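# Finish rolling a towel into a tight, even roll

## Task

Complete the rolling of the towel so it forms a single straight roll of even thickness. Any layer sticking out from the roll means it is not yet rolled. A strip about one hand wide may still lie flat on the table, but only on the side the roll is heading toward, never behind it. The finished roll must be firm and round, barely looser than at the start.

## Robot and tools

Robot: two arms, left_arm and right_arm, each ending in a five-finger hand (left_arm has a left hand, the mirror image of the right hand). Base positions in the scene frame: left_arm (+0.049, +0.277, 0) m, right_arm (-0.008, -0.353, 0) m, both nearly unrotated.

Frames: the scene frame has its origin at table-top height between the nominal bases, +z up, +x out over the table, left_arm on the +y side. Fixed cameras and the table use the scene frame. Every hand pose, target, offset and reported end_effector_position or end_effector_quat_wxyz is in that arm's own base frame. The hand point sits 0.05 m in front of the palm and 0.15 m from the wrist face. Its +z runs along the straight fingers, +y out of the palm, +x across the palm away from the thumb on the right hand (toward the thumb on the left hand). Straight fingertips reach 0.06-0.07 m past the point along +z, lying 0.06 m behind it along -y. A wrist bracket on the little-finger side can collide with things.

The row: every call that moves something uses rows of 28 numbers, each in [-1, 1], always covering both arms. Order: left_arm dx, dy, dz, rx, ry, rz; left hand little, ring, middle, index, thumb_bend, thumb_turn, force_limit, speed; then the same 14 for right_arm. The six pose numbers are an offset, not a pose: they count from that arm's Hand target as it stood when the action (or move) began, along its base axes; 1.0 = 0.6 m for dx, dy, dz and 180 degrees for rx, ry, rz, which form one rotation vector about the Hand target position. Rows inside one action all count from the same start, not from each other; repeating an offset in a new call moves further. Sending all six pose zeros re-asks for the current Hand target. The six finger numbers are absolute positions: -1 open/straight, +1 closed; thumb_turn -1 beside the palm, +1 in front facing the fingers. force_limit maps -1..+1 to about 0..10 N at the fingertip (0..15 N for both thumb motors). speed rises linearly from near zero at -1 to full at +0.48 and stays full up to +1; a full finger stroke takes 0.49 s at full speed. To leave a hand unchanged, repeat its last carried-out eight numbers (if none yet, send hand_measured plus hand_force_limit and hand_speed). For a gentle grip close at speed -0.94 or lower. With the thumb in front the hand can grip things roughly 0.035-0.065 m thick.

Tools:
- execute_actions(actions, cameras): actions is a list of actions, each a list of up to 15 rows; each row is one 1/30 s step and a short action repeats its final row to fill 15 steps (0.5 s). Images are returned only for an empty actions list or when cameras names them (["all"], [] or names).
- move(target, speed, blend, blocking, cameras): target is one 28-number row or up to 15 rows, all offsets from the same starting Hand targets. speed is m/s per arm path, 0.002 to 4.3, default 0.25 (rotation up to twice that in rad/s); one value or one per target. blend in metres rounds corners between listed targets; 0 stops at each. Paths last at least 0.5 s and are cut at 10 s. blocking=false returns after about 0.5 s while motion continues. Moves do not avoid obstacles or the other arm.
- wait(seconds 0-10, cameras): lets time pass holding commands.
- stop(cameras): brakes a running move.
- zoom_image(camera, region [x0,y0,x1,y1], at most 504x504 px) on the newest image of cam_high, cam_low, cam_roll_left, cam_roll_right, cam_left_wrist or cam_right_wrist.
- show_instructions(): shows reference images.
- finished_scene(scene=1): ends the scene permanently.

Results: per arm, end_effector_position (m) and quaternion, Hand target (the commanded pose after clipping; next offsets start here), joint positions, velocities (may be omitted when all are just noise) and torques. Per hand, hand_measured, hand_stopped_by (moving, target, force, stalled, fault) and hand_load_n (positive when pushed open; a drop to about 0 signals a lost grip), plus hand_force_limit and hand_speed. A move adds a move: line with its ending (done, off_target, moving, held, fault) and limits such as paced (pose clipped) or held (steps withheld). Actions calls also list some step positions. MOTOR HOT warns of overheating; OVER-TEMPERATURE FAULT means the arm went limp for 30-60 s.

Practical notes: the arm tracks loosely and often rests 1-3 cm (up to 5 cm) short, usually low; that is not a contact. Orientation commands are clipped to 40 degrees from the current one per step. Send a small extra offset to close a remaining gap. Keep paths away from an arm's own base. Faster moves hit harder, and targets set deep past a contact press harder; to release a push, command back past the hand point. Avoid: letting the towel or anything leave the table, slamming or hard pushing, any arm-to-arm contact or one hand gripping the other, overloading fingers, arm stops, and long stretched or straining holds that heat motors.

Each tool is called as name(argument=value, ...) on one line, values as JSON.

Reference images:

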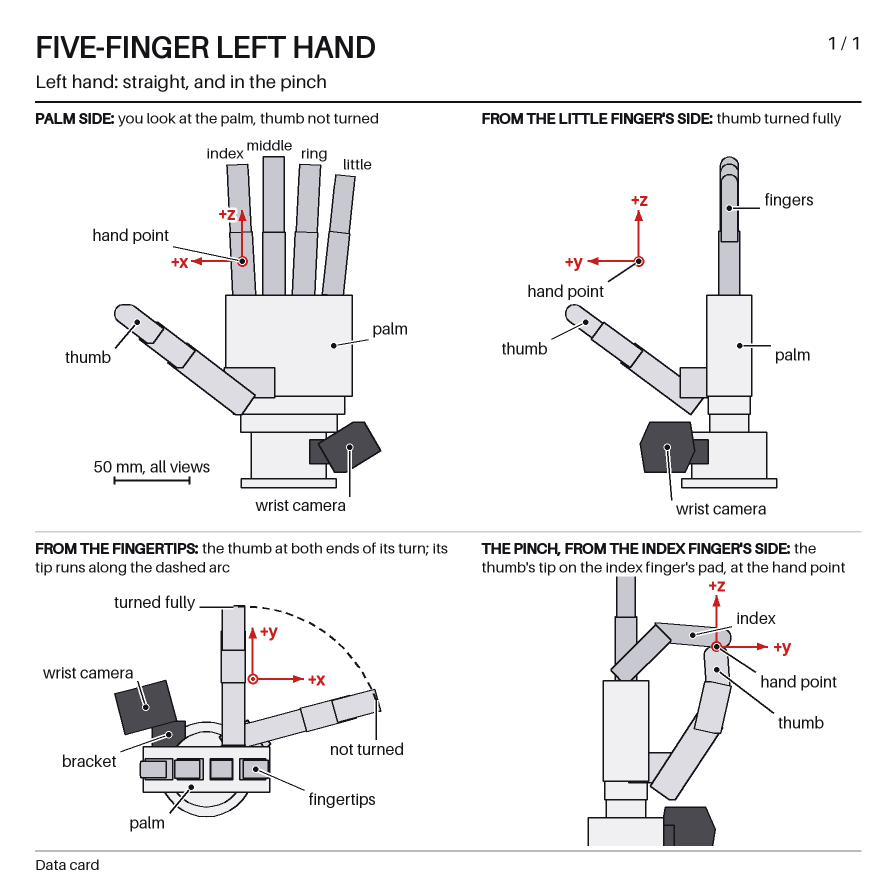

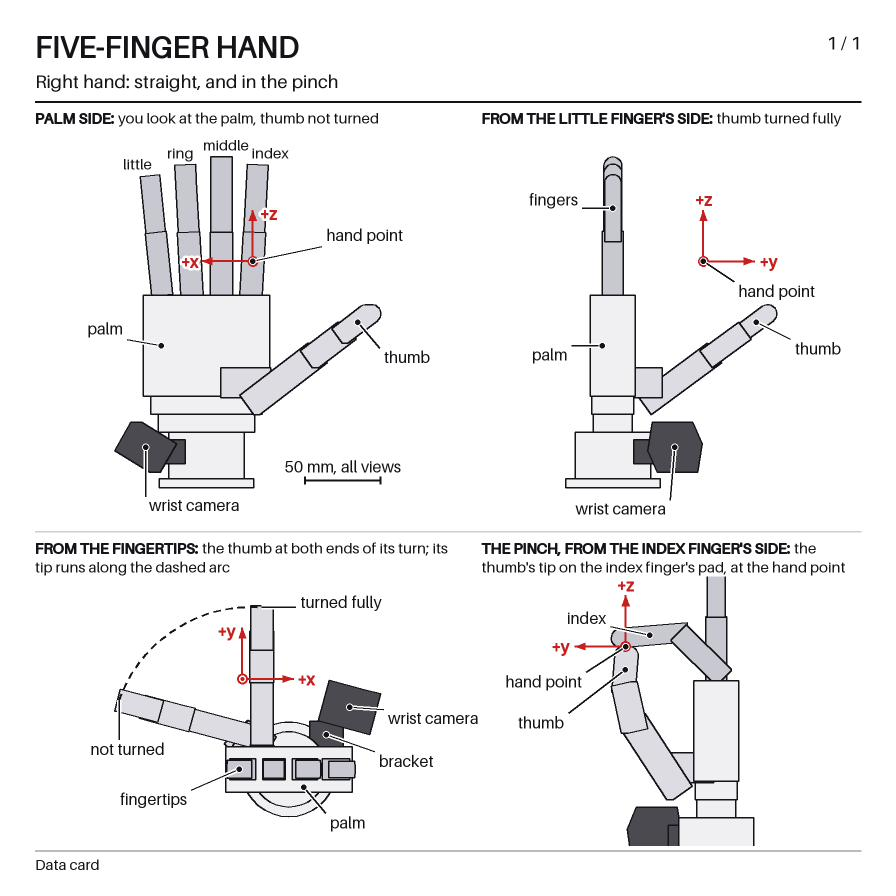

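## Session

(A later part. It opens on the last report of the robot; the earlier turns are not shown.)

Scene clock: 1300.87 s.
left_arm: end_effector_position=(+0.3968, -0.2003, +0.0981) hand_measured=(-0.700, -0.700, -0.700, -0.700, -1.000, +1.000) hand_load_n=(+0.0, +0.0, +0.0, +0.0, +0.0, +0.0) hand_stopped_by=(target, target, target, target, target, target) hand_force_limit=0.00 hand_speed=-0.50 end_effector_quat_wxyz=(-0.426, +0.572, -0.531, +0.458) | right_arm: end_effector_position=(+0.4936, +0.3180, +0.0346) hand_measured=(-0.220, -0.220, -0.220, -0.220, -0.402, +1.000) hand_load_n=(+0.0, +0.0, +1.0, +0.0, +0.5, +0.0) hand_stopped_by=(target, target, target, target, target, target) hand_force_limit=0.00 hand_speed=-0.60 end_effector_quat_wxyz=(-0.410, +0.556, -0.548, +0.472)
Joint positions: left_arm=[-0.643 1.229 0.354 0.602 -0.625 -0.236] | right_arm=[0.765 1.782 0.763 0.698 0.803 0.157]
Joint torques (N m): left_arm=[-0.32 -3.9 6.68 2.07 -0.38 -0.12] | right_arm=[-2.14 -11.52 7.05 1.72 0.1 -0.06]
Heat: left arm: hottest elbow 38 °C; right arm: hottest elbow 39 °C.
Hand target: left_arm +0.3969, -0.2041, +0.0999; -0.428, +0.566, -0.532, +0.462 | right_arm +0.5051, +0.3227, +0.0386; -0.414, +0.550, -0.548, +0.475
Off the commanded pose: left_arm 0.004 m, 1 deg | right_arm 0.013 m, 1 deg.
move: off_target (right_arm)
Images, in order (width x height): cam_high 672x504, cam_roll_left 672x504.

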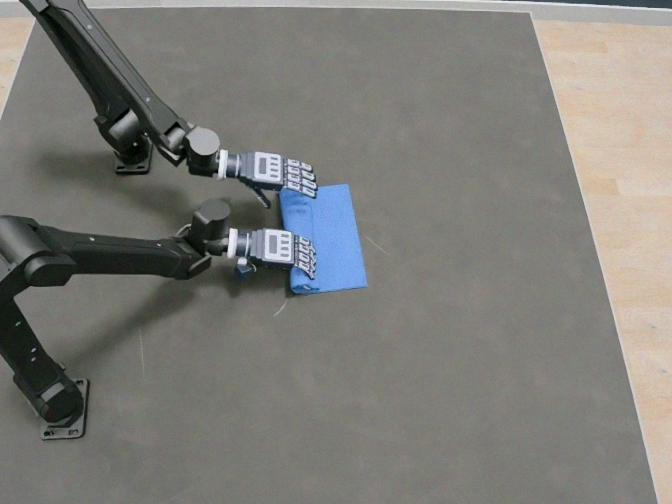

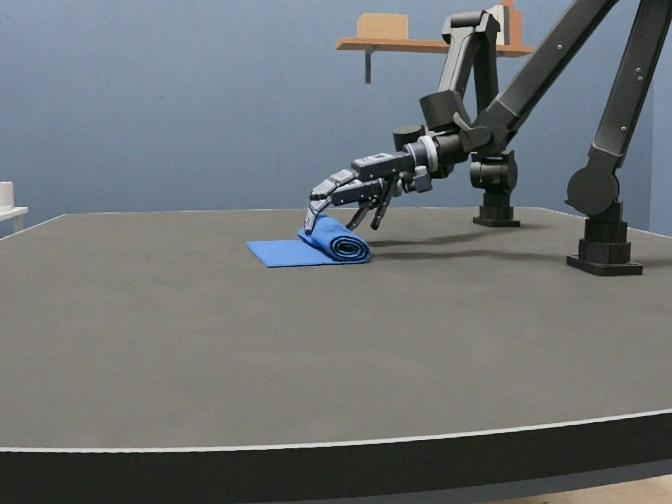

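move(target=[[-0.008, 0.0, -0.04, 0, 0, 0, -0.7, -0.7, -0.7, -0.7, -1, 1, 0, -0.5, 0, 0, 0, 0, 0, 0, -0.22, -0.22, -0.22, -0.22, -0.4, 1, 0, -0.6], [-0.008, 0.0, -0.09, 0, 0, 0, -0.7, -0.7, -0.7, -0.7, -1, 1, 0, -0.5, 0, 0, 0, 0, 0, 0, -0.22, -0.22, -0.22, -0.22, -0.4, 1, 0, -0.6], [0.0005, 0, -0.098, 0, 0, 0, -0.5, -0.5, -0.5, -0.5, -0.75, 1, 0, -0.4, 0, 0, 0, 0, 0, 0, -0.22, -0.22, -0.22, -0.22, -0.4, 1, 0, -0.6], [0.0185, 0, -0.101, 0, 0, 0, -0.35, -0.35, -0.35, -0.35, -0.52, 1, 0, -0.5, 0, 0, 0, 0, 0, 0, -0.22, -0.22, -0.22, -0.22, -0.4, 1, 0, -0.6], [0.0185, 0, -0.101, 0, 0, 0, -0.24, -0.24, -0.24, -0.24, -0.42, 1, 0, -0.6, 0, 0, 0, 0, 0, 0, -0.22, -0.22, -0.22, -0.22, -0.4, 1, 0, -0.6]], cameras=["cam_high", "cam_roll_left", "cam_roll_right", "cam_left_wrist"], speed=[0.15, 0.12, 0.08, 0.08, 0.08])

zoom_image(camera="cam_roll_left", region=[240, 130, 440, 290])

zoom_image(camera="cam_roll_right", region=[240, 130, 440, 290])

Scene clock: 1314.03 s.
left_arm: end_effector_position=(+0.4010, -0.2040, +0.0384) hand_measured=(-0.240, -0.240, -0.240, -0.240, -0.422, +1.000) hand_load_n=(+0.0, +0.0, +2.0, +1.0, +1.5, +0.0) hand_stopped_by=(target, target, target, target, target, target) hand_force_limit=0.00 hand_speed=-0.60 end_effector_quat_wxyz=(-0.423, +0.568, -0.532, +0.464) | right_arm: end_effector_position=(+0.4936, +0.3179, +0.0345) hand_measured=(-0.220, -0.220, -0.220, -0.220, -0.400, +1.000) hand_load_n=(+0.0, +0.0, +1.0, +0.0, +1.0, -0.5) hand_stopped_by=(target, target, target, target, target, target) hand_force_limit=0.00 hand_speed=-0.60 end_effector_quat_wxyz=(-0.409, +0.556, -0.548, +0.472)
Joint positions: left_arm=[-0.638 1.523 0.315 0.949 -0.609 -0.23] | right_arm=[0.765 1.782 0.763 0.698 0.803 0.156]
Joint torques (N m): left_arm=[1.14 -5.01 5.57 1.37 -0.11 -0.11] | right_arm=[-2.14 -11.46 7.05 1.7 0.11 -0.05]
Heat: left arm: hottest elbow 37 °C; right arm: hottest elbow 39 °C.
Hand target: left_arm +0.4080, -0.2043, +0.0393; -0.428, +0.566, -0.532, +0.462 | right_arm +0.5051, +0.3227, +0.0386; -0.414, +0.550, -0.548, +0.475
Off the commanded pose: left_arm 0.007 m, 1 deg | right_arm 0.013 m, 1 deg.
move: off_target (right_arm); target 4's new numbers were sent with left_arm's hand 0.011 m and 1 deg from that target
camera_calibration:
cam_left_wrist: T_world_to_cam=[[0.214955, -0.164855, 0.96261, -0.157225], [-0.527541, -0.849081, -0.0276097, 0.038813], [0.821885, -0.501881, -0.269482, -0.312558], [0, 0, 0, 1]] pos_world=[0.311159, -0.149831, 0.0681891]
Images, in order (width x height): cam_high 672x504, cam_roll_left 672x504, cam_roll_right 672x504, cam_left_wrist 616x616.

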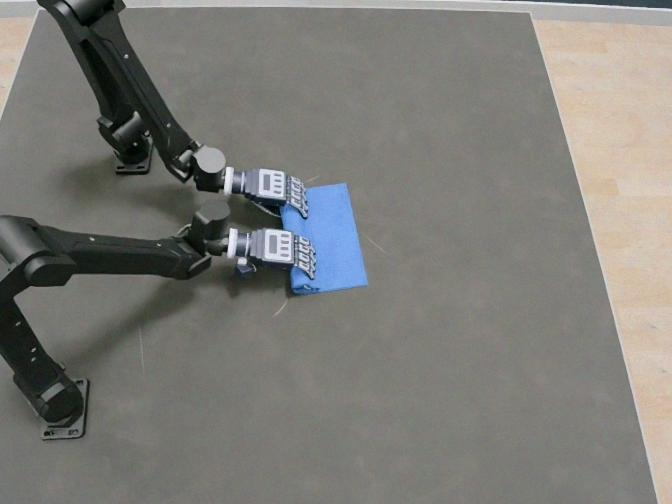

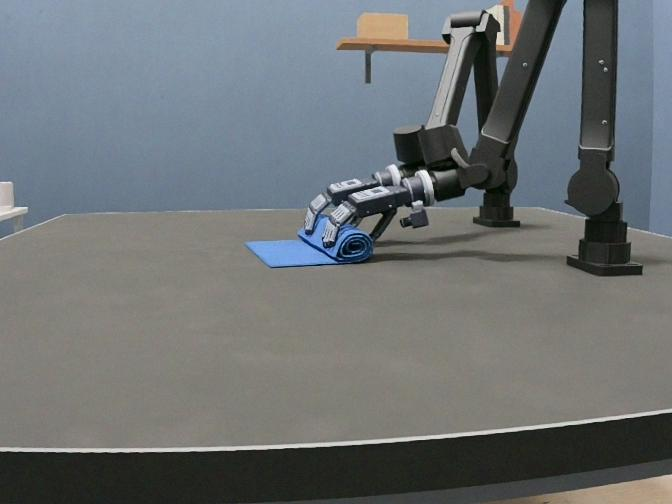

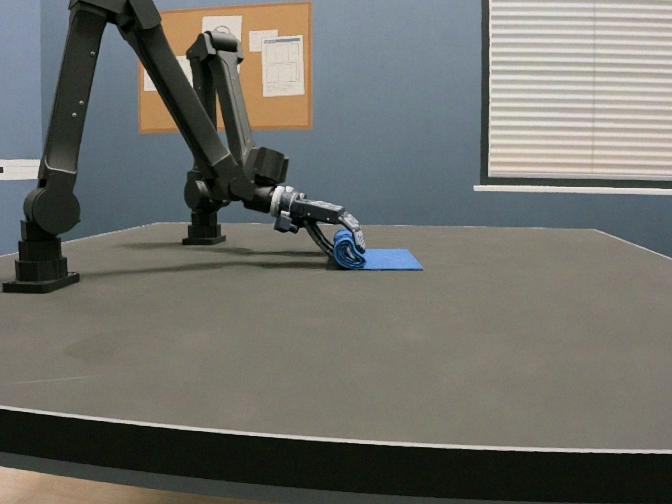

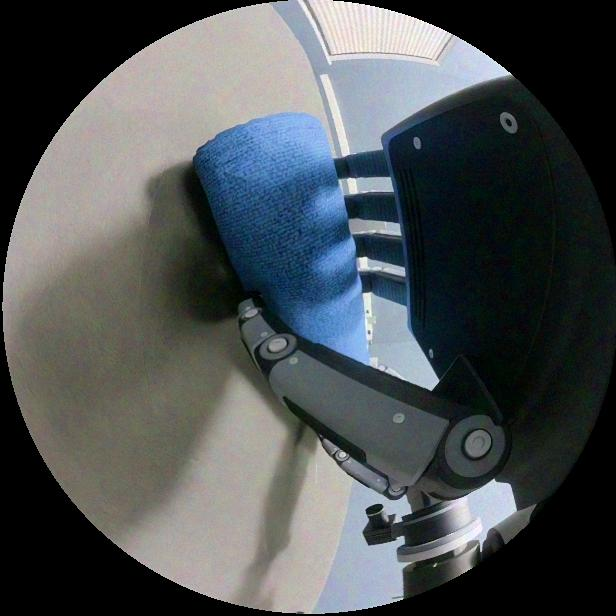

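Scaled by 2.520.

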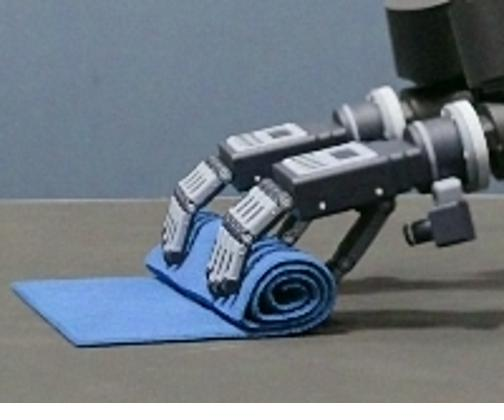

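Scaled by 2.520.

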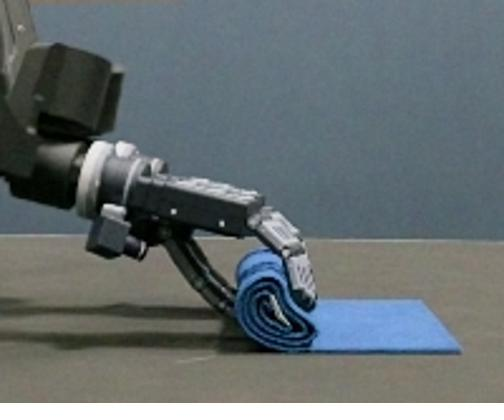

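move(target=[[0.0244, 0.001, 0.007, -0.0049, 0.1221, 0, -0.24, -0.24, -0.24, -0.24, -0.42, 1, 0, -0.6, 0.0199, 0, 0.009, 0.0026, 0.1222, 0, -0.22, -0.22, -0.22, -0.22, -0.4, 1, 0, -0.6], [0.0489, 0.002, 0.0125, -0.0098, 0.2443, 0, -0.24, -0.24, -0.24, -0.24, -0.42, 1, 0, -0.6, 0.0399, -0.0007, 0.015, 0.0051, 0.2444, 0, -0.22, -0.22, -0.22, -0.22, -0.4, 1, 0, -0.6], [0.0733, 0.003, 0.018, -0.0147, 0.3664, 0, -0.24, -0.24, -0.24, -0.24, -0.42, 1, 0, -0.6, 0.0598, -0.001, 0.0207, 0.0077, 0.3666, 0, -0.22, -0.22, -0.22, -0.22, -0.4, 1, 0, -0.6]], blend=[0.01, 0.01, 0], cameras=["cam_high", "cam_roll_left", "cam_roll_right"], speed=0.15)

zoom_image(camera="cam_roll_left", region=[240, 130, 440, 290])

zoom_image(camera="cam_roll_right", region=[240, 130, 440, 290])

Scene clock: 1329.53 s.
left_arm: end_effector_position=(+0.4455, -0.2031, +0.0566) hand_measured=(-0.240, -0.240, -0.240, -0.240, -0.420, +1.000) hand_load_n=(+0.0, +0.0, -4.0, +0.0, +0.5, +0.0) hand_stopped_by=(target, target, target, target, target, target) hand_force_limit=0.00 hand_speed=-0.60 end_effector_quat_wxyz=(-0.061, +0.734, -0.669, +0.099) | right_arm: end_effector_position=(+0.5284, +0.3200, +0.0495) hand_measured=(-0.220, -0.220, -0.220, -0.220, -0.400, +1.000) hand_load_n=(+0.0, +0.0, +0.0, +0.0, +0.5, +0.0) hand_stopped_by=(target, target, target, target, target, target) hand_force_limit=0.00 hand_speed=-0.60 end_effector_quat_wxyz=(-0.051, +0.717, -0.689, +0.093)
Joint positions: left_arm=[-0.332 1.666 1.2 -0.872 -0.034 -0.422] | right_arm=[0.505 2.03 1.728 -1.115 0.146 0.454]
Joint torques (N m): left_arm=[0.91 -8.76 9.47 0.03 0.03 -0.2] | right_arm=[-2.14 -16.56 10.14 0.08 -0.05 0]
Heat: left arm: hottest elbow 37 °C; right arm: hottest elbow 39 °C.
Hand target: left_arm +0.4519, -0.2025, +0.0501; -0.056, +0.736, -0.669, +0.091 | right_arm +0.5410, +0.3221, +0.0510; -0.055, +0.715, -0.691, +0.093
Off the commanded pose: left_arm 0.009 m, 1 deg | right_arm 0.013 m, 0 deg.
move: off_target (right_arm)
Images, in order (width x height): cam_high 672x504, cam_roll_left 672x504, cam_roll_right 672x504.

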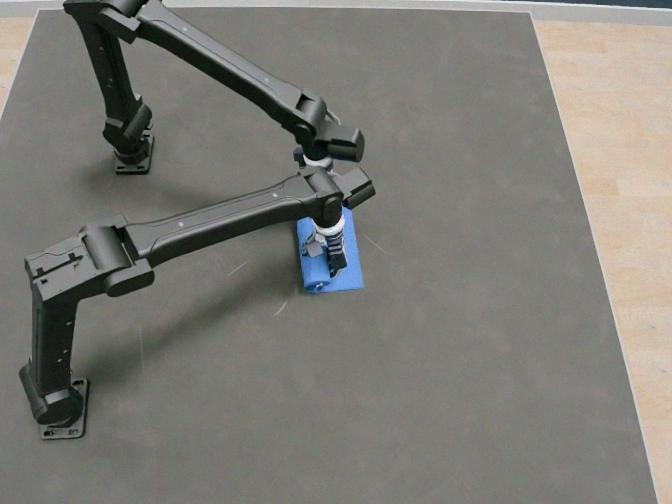

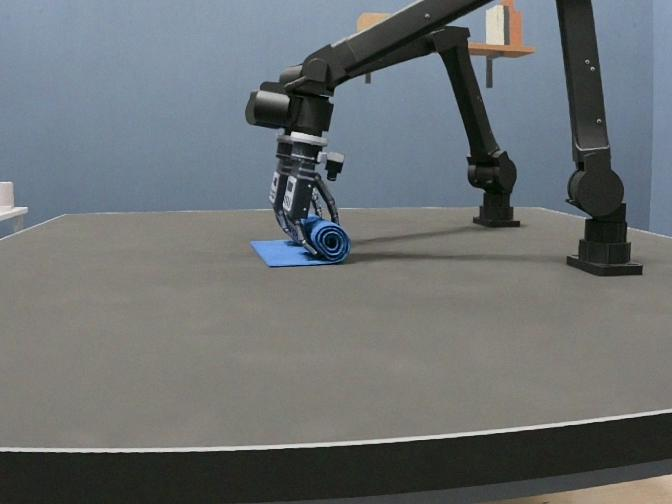

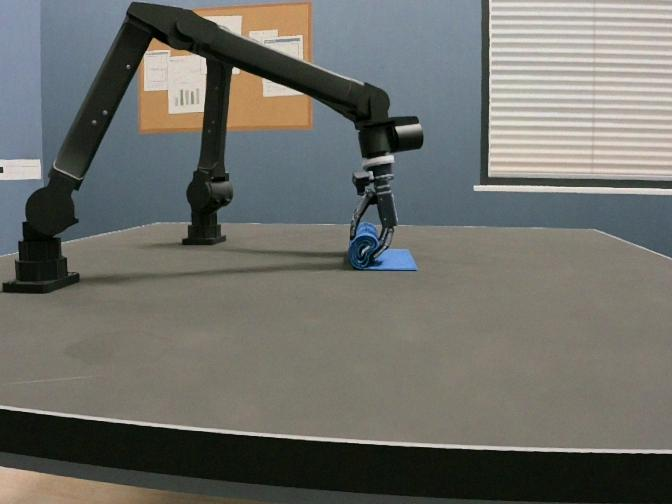

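Scaled by 2.520.

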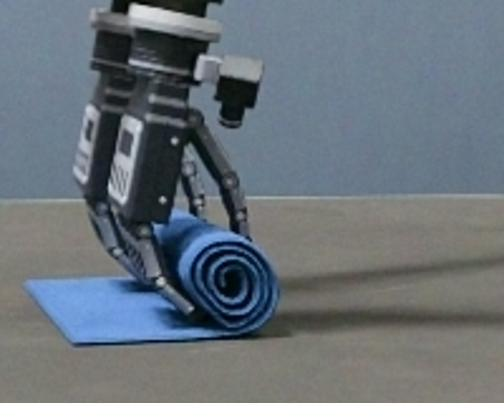

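Scaled by 2.520.

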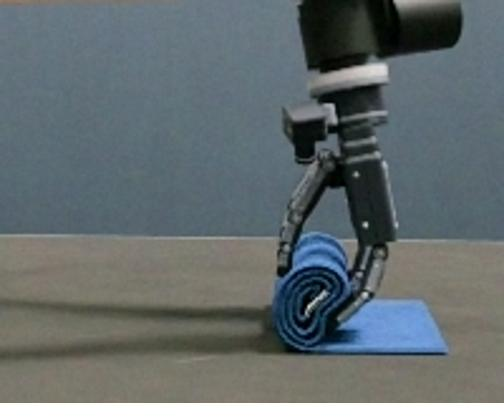

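wait(seconds=0.2, cameras=["cam_high","cam_roll_left","cam_roll_right","cam_low"])

Scene clock: 1342.07 s.
left_arm: end_effector_position=(+0.4455, -0.2031, +0.0566) hand_measured=(-0.240, -0.240, -0.240, -0.240, -0.420, +1.000) hand_load_n=(+0.0, +0.0, -4.0, +0.0, +0.0, +0.0) hand_stopped_by=(target, target, target, target, target, target) hand_force_limit=0.00 hand_speed=-0.60 end_effector_quat_wxyz=(-0.061, +0.734, -0.669, +0.099) | right_arm: end_effector_position=(+0.5284, +0.3200, +0.0495) hand_measured=(-0.220, -0.220, -0.220, -0.220, -0.400, +1.000) hand_load_n=(+0.0, +0.0, +0.0, +0.0, +0.5, +0.0) hand_stopped_by=(target, target, target, target, target, target) hand_force_limit=0.00 hand_speed=-0.60 end_effector_quat_wxyz=(-0.051, +0.717, -0.689, +0.093)
Joint positions: left_arm=[-0.332 1.666 1.2 -0.872 -0.034 -0.422] | right_arm=[0.505 2.03 1.728 -1.115 0.146 0.454]
Joint torques (N m): left_arm=[0.91 -8.76 9.48 0.05 0.03 -0.2] | right_arm=[-2.14 -16.67 10.15 0.08 -0.06 0]
Heat: left arm: hottest elbow 38 °C; right arm: hottest elbow 40 °C.
Hand target: left_arm +0.4519, -0.2025, +0.0501; -0.056, +0.736, -0.669, +0.091 | right_arm +0.5410, +0.3221, +0.0510; -0.055, +0.715, -0.691, +0.093
Off the commanded pose: left_arm 0.009 m, 1 deg | right_arm 0.013 m, 0 deg.
wait: 0.20 s; at rest from the start
Images, in order (width x height): cam_high 672x504, cam_low 672x504, cam_roll_left 672x504, cam_roll_right 672x504.

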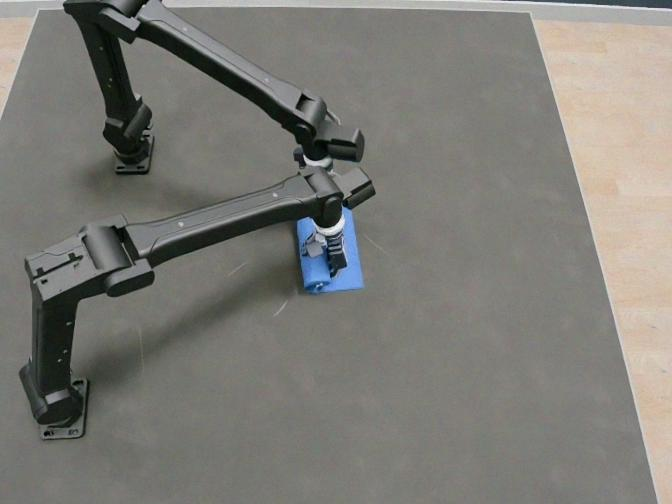

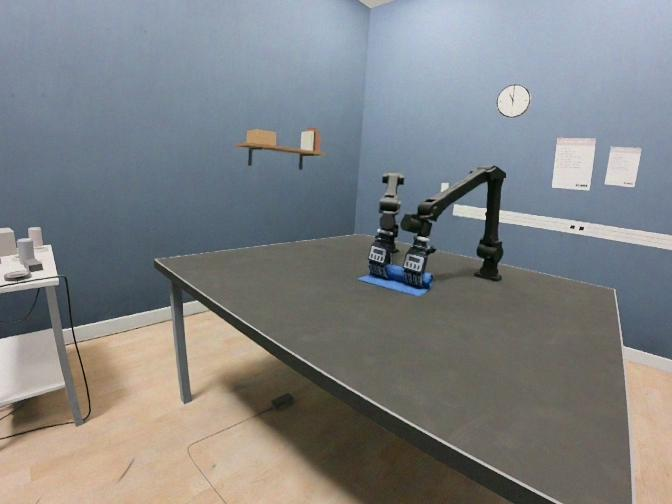

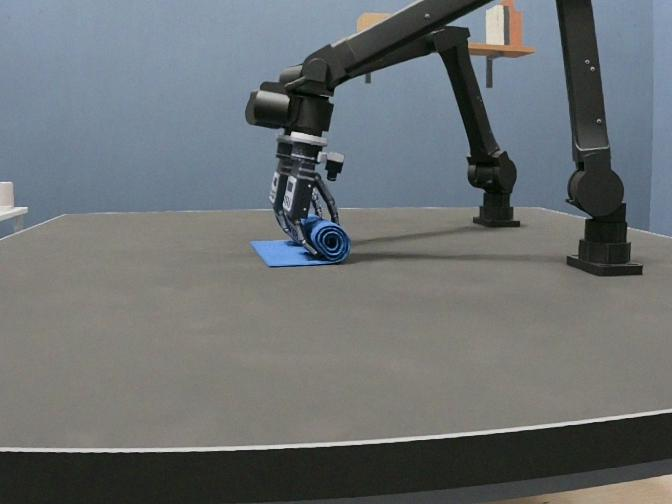

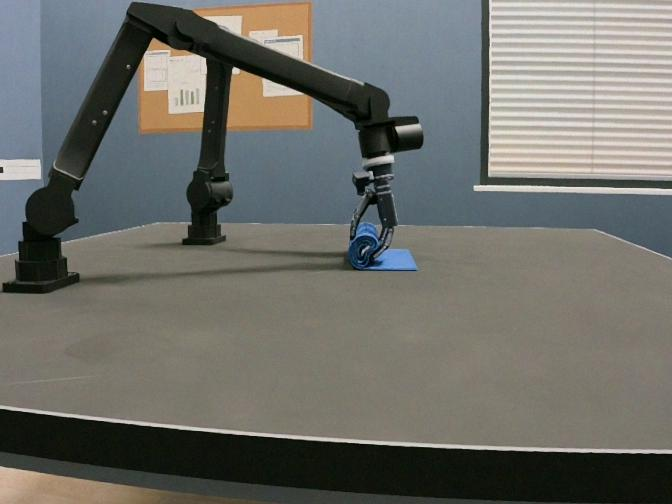

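zoom_image(camera="cam_roll_left", region=[230, 180, 390, 290])

zoom_image(camera="cam_roll_right", region=[300, 180, 460, 290])

zoom_image(camera="cam_high", region=[260, 170, 420, 310])

Scaled by 3.150.

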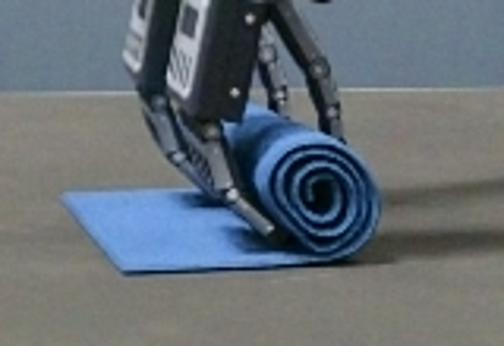

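Scaled by 3.150.

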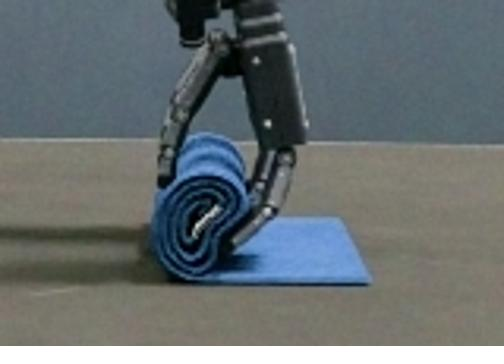

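Scaled by 3.150.

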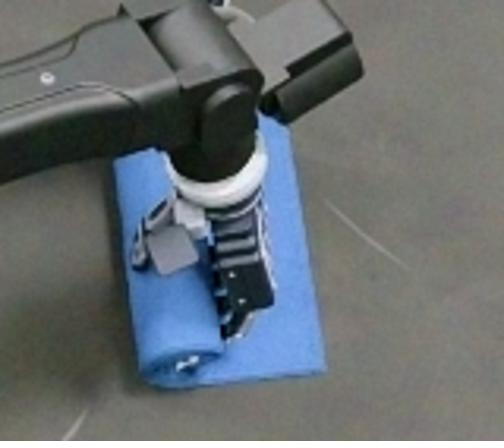

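move(target=[[0,0,0,0,0,0,-0.24,-0.24,-0.24,-0.24,-0.42,1,0,-0.6, 0,0,0,0,0,0,-0.22,-0.22,-0.22,-0.22,-1,1,0,-0.6],[0,0,0,0,0,0,-0.24,-0.24,-0.24,-0.24,-0.42,1,0,-0.6, 0.04,0,0.015,0,0,0,-0.22,-0.22,-0.22,-0.22,-1,1,0,-0.6],[0,0,0,0,0,0,-0.24,-0.24,-0.24,-0.24,-0.42,1,0,-0.6, 0.05,0,0.12,0,0,0,-0.22,-0.22,-0.22,-0.22,-1,1,0,-0.6],[0,0,0,0,0,0,-0.24,-0.24,-0.24,-0.24,-0.42,1,0,-0.6, -0.0417,0.0035,0.0817,-0.0077,-0.3666,0,-0.7,-0.7,-0.7,-0.7,-1,1,0,-0.6]], speed=[0.1,0.1,0.2,0.3], cameras=["cam_roll_left","cam_roll_right","cam_high"])

Scene clock: 1375.87 s.
left_arm: end_effector_position=(+0.4455, -0.2031, +0.0566) hand_measured=(-0.240, -0.240, -0.240, -0.240, -0.420, +1.000) hand_load_n=(+0.0, +0.0, -4.0, +0.0, +0.5, +0.0) hand_stopped_by=(target, target, target, target, target, target) hand_force_limit=0.00 hand_speed=-0.60 end_effector_quat_wxyz=(-0.061, +0.734, -0.669, +0.099) | right_arm: end_effector_position=(+0.5151, +0.3198, +0.1018) hand_measured=(-0.700, -0.700, -0.700, -0.700, -1.000, +1.000) hand_load_n=(+0.0, +0.0, +0.0, +0.0, +0.0, -0.5) hand_stopped_by=(target, target, target, target, target, target) hand_force_limit=0.00 hand_speed=-0.60 end_effector_quat_wxyz=(-0.411, +0.549, -0.552, +0.474)
Joint positions: left_arm=[-0.332 1.666 1.2 -0.872 -0.034 -0.422] | right_arm=[0.739 1.654 0.845 0.503 0.789 0.152]
Joint torques (N m): left_arm=[0.91 -8.76 9.48 0.05 0.03 -0.2] | right_arm=[-1.03 -11.58 6.46 2.06 0.13 -0.07]
Heat: left arm: hottest elbow 40 °C; right arm: hottest elbow 42 °C.
Hand target: left_arm +0.4519, -0.2025, +0.0501; -0.056, +0.736, -0.669, +0.091 | right_arm +0.5159, +0.3241, +0.1001; -0.414, +0.550, -0.548, +0.475
Off the commanded pose: left_arm 0.009 m, 1 deg | right_arm 0.005 m, 1 deg.
move: done
Images, in order (width x height): cam_high 672x504, cam_roll_left 672x504, cam_roll_right 672x504.

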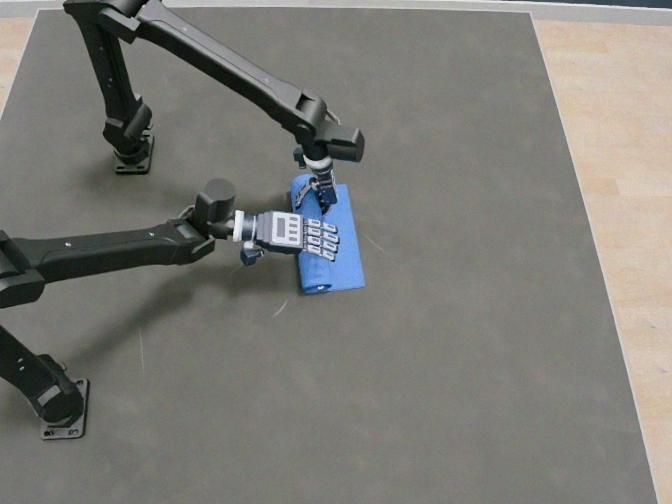

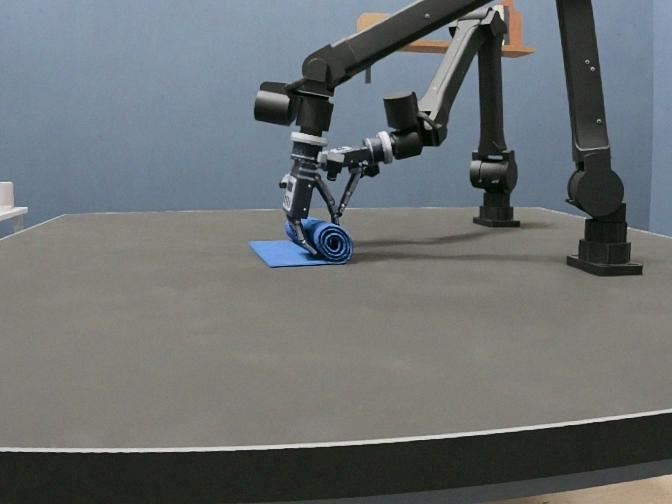

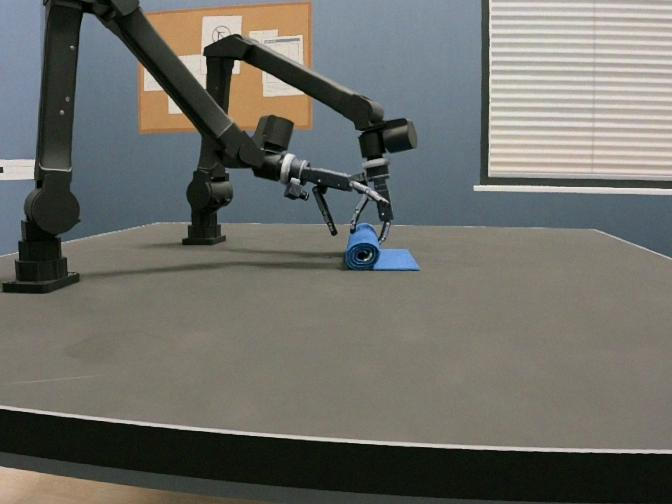

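zoom_image(camera="cam_roll_right", region=[300, 180, 460, 290])

zoom_image(camera="cam_roll_left", region=[230, 180, 390, 290])

zoom_image(camera="cam_high", region=[260, 170, 420, 310])

Scaled by 3.150.

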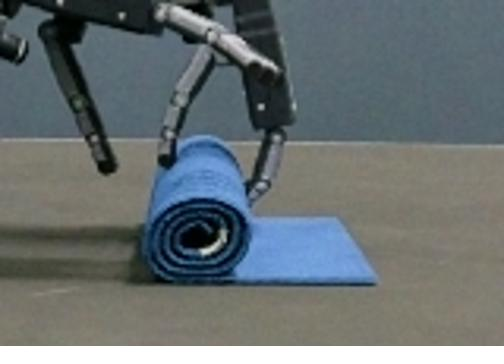

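Scaled by 3.150.

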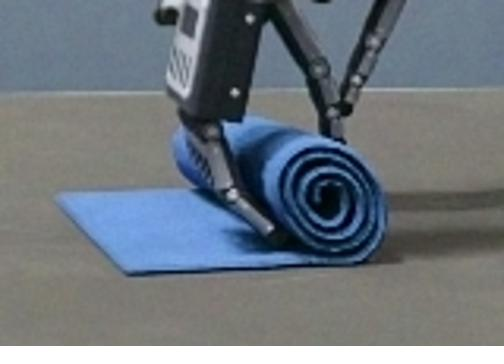

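Scaled by 3.150.

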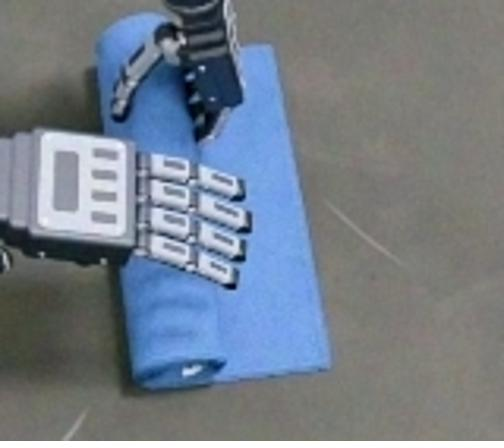

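move(target=[[0,0,0,0,0,0,-0.24,-0.24,-0.24,-0.24,-0.42,1,0,-0.6, -0.0183,0,-0.01,0,0,0,-0.7,-0.7,-0.7,-0.7,-1,1,0,-0.6],[0,0,0,0,0,0,-0.24,-0.24,-0.24,-0.24,-0.42,1,0,-0.6, -0.0183,0,-0.09,0,0,0,-0.7,-0.7,-0.7,-0.7,-1,1,0,-0.6],[0,0,0,0,0,0,-0.24,-0.24,-0.24,-0.24,-0.42,1,0,-0.6, -0.0183,0,-0.0985,0,0,0,-0.5,-0.5,-0.5,-0.5,-0.75,1,0,-0.6]], speed=[0.15,0.15,0.1], cameras=["cam_roll_right","cam_high"])

zoom_image(camera="cam_roll_right", region=[300, 180, 460, 290])

Scene clock: 1394.93 s.
left_arm: end_effector_position=(+0.4455, -0.2031, +0.0566) hand_measured=(-0.240, -0.240, -0.240, -0.240, -0.420, +1.000) hand_load_n=(+0.0, +0.0, -4.0, +0.0, +0.5, +0.0) hand_stopped_by=(target, target, target, target, target, target) hand_force_limit=0.00 hand_speed=-0.60 end_effector_quat_wxyz=(-0.061, +0.734, -0.669, +0.099) | right_arm: end_effector_position=(+0.5039, +0.3189, +0.0433) hand_measured=(-0.500, -0.500, -0.500, -0.500, -0.750, +1.000) hand_load_n=(+0.0, +0.0, +0.0, +0.0, +0.0, +0.0) hand_stopped_by=(target, target, target, target, target, target) hand_force_limit=0.00 hand_speed=-0.60 end_effector_quat_wxyz=(-0.410, +0.551, -0.550, +0.475)
Joint positions: left_arm=[-0.332 1.666 1.2 -0.872 -0.034 -0.422] | right_arm=[0.754 1.778 0.789 0.679 0.802 0.152]
Joint torques (N m): left_arm=[0.97 -8.76 9.48 0.05 0.03 -0.2] | right_arm=[-0.91 -11.58 5.74 2.07 0.25 0]
Heat: left arm: hottest elbow 40 °C; right arm: hottest elbow 41 °C.
Hand target: left_arm +0.4519, -0.2025, +0.0501; -0.056, +0.736, -0.669, +0.091 | right_arm +0.5049, +0.3242, +0.0410; -0.414, +0.550, -0.548, +0.475
Off the commanded pose: left_arm 0.009 m, 1 deg | right_arm 0.006 m, 0 deg.
move: done
Images, in order (width x height): cam_high 672x504, cam_roll_right 672x504.

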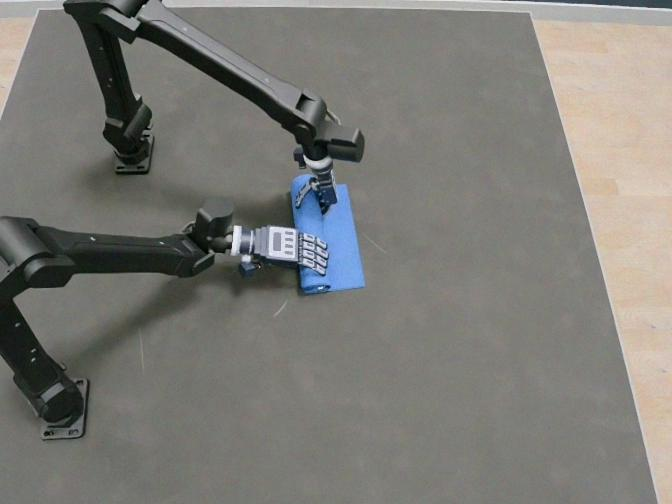

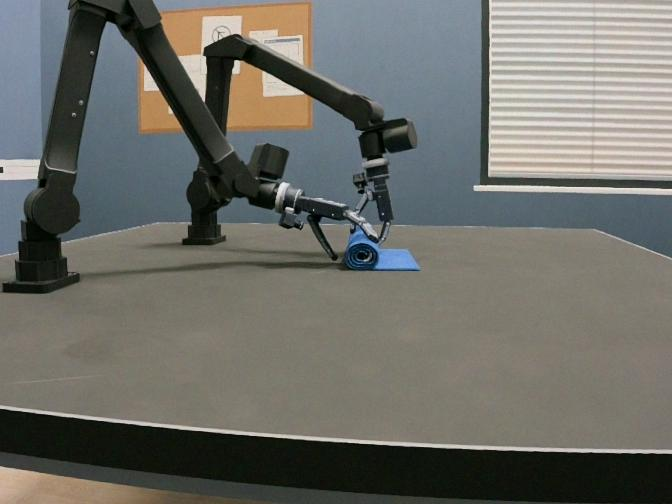

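Scaled by 3.150.

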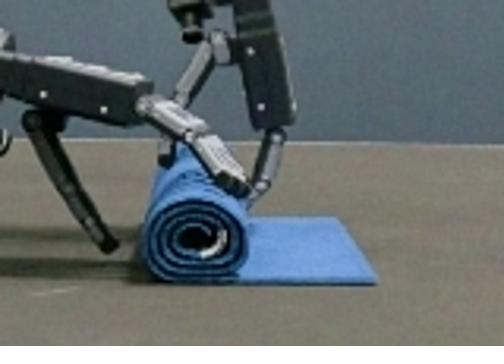

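move(target=[[0,0,0,0,0,0,-0.24,-0.24,-0.24,-0.24,-0.42,1,0,-0.6, 0.0368,0,-0.003,0,0,0,-0.5,-0.5,-0.5,-0.5,-0.75,1,0,-0.6],[0,0,0,0,0,0,-0.24,-0.24,-0.24,-0.24,-0.42,1,0,-0.6, 0.0368,0,-0.005,0,0,0,-0.33,-0.33,-0.33,-0.33,-0.5,1,0,-0.6],[0,0,0,0,0,0,-0.24,-0.24,-0.24,-0.24,-0.42,1,0,-0.6, 0.0368,0,-0.005,0,0,0,-0.22,-0.22,-0.22,-0.22,-0.40,1,0,-0.6]], speed=[0.08,0.08,0.08], cameras=["cam_roll_right","cam_high"])

zoom_image(camera="cam_roll_right", region=[300, 180, 460, 290])

Scene clock: 1403.03 s.
left_arm: end_effector_position=(+0.4455, -0.2031, +0.0566) hand_measured=(-0.240, -0.240, -0.240, -0.240, -0.420, +1.000) hand_load_n=(+0.0, +0.0, -4.5, +0.0, +0.0, +0.0) hand_stopped_by=(target, target, target, target, target, target) hand_force_limit=0.00 hand_speed=-0.60 end_effector_quat_wxyz=(-0.061, +0.734, -0.669, +0.099) | right_arm: end_effector_position=(+0.5180, +0.3209, +0.0385) hand_measured=(-0.220, -0.220, -0.220, -0.220, -0.402, +1.000) hand_load_n=(+0.0, +1.0, +0.5, +0.0, +2.0, +0.5) hand_stopped_by=(target, target, target, target, target, target) hand_force_limit=0.00 hand_speed=-0.60 end_effector_quat_wxyz=(-0.413, +0.552, -0.549, +0.473)
Joint positions: left_arm=[-0.332 1.666 1.2 -0.872 -0.034 -0.422] | right_arm=[0.733 1.81 0.818 0.69 0.775 0.143]
Joint torques (N m): left_arm=[0.97 -8.76 9.48 0.05 0.03 -0.2] | right_arm=[-1.9 -11.69 6.91 1.7 0.08 -0.04]
Heat: left arm: hottest elbow 40 °C; right arm: hottest elbow 41 °C.
Hand target: left_arm +0.4519, -0.2025, +0.0501; -0.056, +0.736, -0.669, +0.091 | right_arm +0.5270, +0.3242, +0.0380; -0.414, +0.550, -0.548, +0.475
Off the commanded pose: left_arm 0.009 m, 1 deg | right_arm 0.010 m, 0 deg.
move: done; target 2's new numbers were sent with right_arm's hand 0.015 m and 1 deg from that target; target 3's new numbers were sent with right_arm's hand 0.014 m and 1 deg from that target
Images, in order (width x height): cam_high 672x504, cam_roll_right 672x504.

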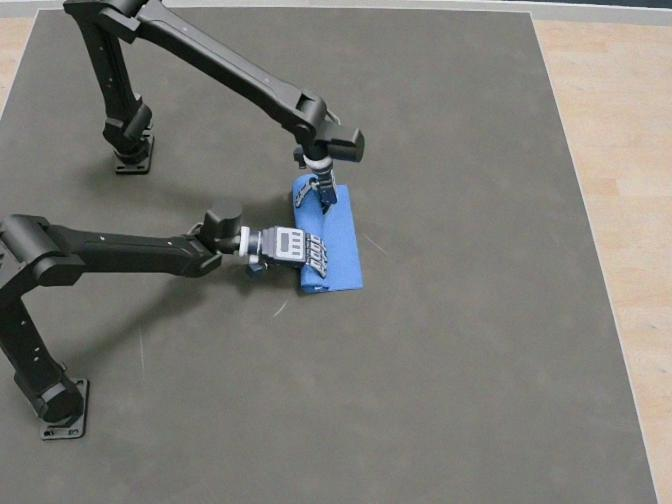

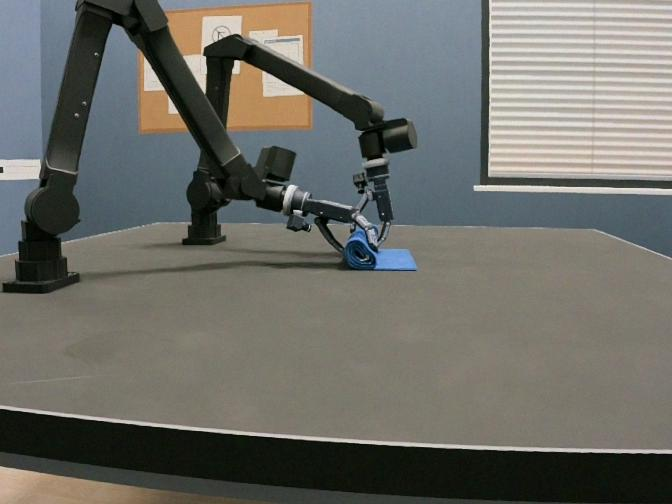

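Scaled by 3.150.

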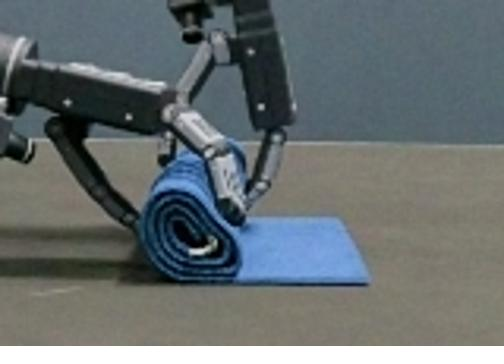

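move(target=[[0,0,0,0,0,0,-0.24,-0.24,-0.24,-0.24,-1,1,0,-0.6, 0,0,0,0,0,0,-0.22,-0.22,-0.22,-0.22,-0.40,1,0,-0.6],[0.04,0,0.015,0,0,0,-0.24,-0.24,-0.24,-0.24,-1,1,0,-0.6, 0,0,0,0,0,0,-0.22,-0.22,-0.22,-0.22,-0.40,1,0,-0.6],[0.05,0,0.12,0,0,0,-0.24,-0.24,-0.24,-0.24,-1,1,0,-0.6, 0,0,0,0,0,0,-0.22,-0.22,-0.22,-0.22,-0.40,1,0,-0.6],[-0.0715,0,0.083,0.0147,-0.3664,0,-0.7,-0.7,-0.7,-0.7,-1,1,0,-0.6, 0,0,0,0,0,0,-0.22,-0.22,-0.22,-0.22,-0.40,1,0,-0.6]], speed=[0.1,0.1,0.2,0.3], cameras=["cam_roll_left","cam_roll_right","cam_high"])

zoom_image(camera="cam_roll_left", region=[230, 180, 390, 290])

zoom_image(camera="cam_roll_right", region=[300, 180, 460, 290])

zoom_image(camera="cam_high", region=[260, 170, 420, 310])

Scene clock: 1421.00 s.
left_arm: end_effector_position=(+0.4089, -0.1986, +0.0982) hand_measured=(-0.700, -0.700, -0.700, -0.700, -1.000, +1.000) hand_load_n=(+0.0, +0.0, +0.0, +0.0, +0.5, +0.0) hand_stopped_by=(target, target, target, target, target, target) hand_force_limit=0.00 hand_speed=-0.60 end_effector_quat_wxyz=(-0.425, +0.572, -0.531, +0.458) | right_arm: end_effector_position=(+0.5181, +0.3207, +0.0385) hand_measured=(-0.220, -0.220, -0.220, -0.220, -0.402, +1.000) hand_load_n=(+0.0, +0.5, +0.5, +0.0, +1.0, +0.0) hand_stopped_by=(target, target, target, target, target, target) hand_force_limit=0.00 hand_speed=-0.60 end_effector_quat_wxyz=(-0.413, +0.552, -0.549, +0.473)
Joint positions: left_arm=[-0.612 1.258 0.375 0.616 -0.595 -0.226] | right_arm=[0.733 1.81 0.818 0.69 0.775 0.143]
Joint torques (N m): left_arm=[-0.32 -4.25 6.64 2.07 -0.37 -0.12] | right_arm=[-2.02 -11.69 6.87 1.68 0.07 -0.04]
Heat: left arm: hottest elbow 40 °C; right arm: hottest elbow 41 °C.
Hand target: left_arm +0.4091, -0.2024, +0.1000; -0.428, +0.566, -0.532, +0.462 | right_arm +0.5271, +0.3241, +0.0380; -0.414, +0.550, -0.548, +0.475
Off the commanded pose: left_arm 0.004 m, 1 deg | right_arm 0.010 m, 0 deg.
move: done
Images, in order (width x height): cam_high 672x504, cam_roll_left 672x504, cam_roll_right 672x504.

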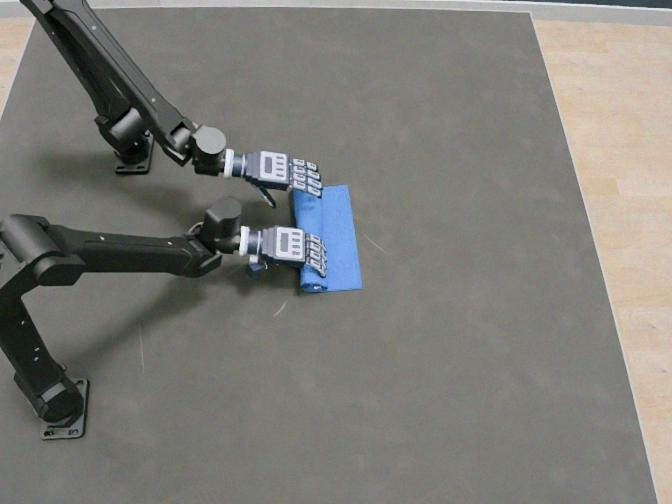

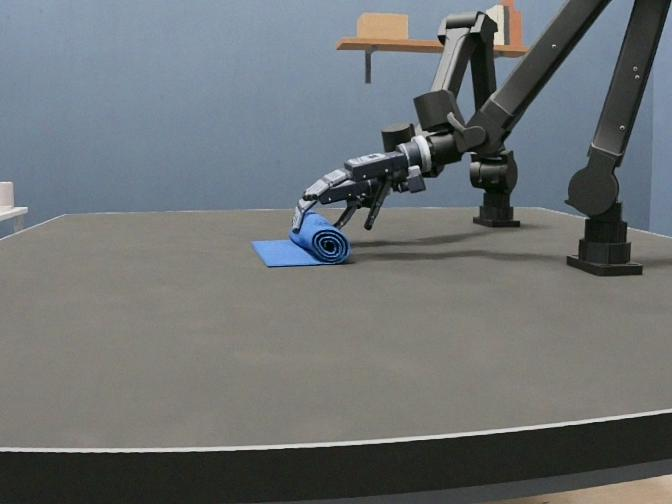

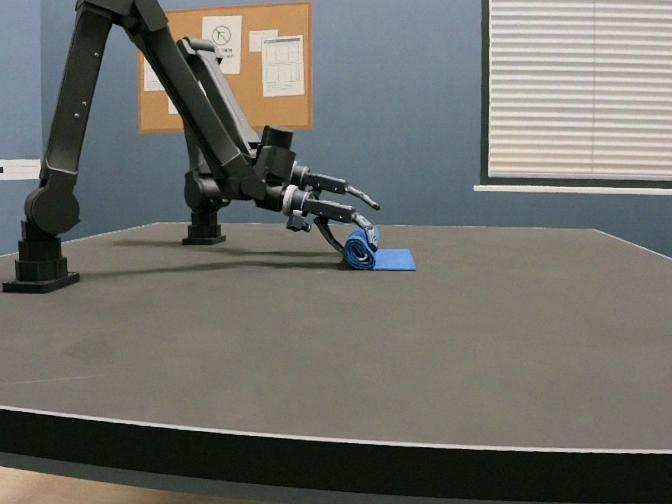

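Scaled by 3.150.

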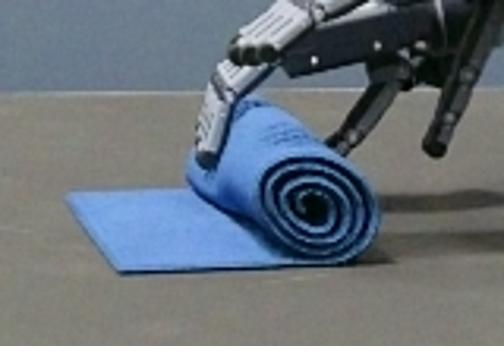

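Scaled by 3.150.

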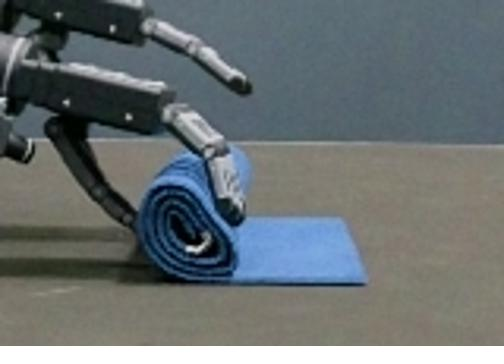

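Scaled by 3.150.

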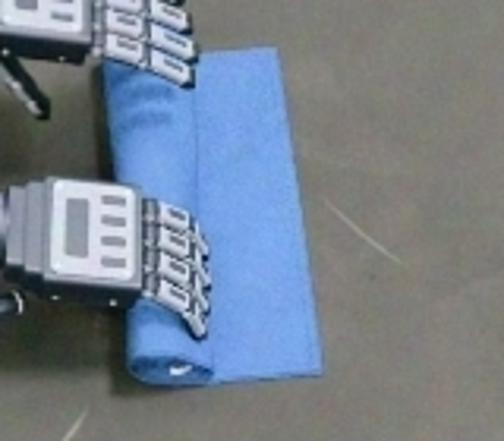

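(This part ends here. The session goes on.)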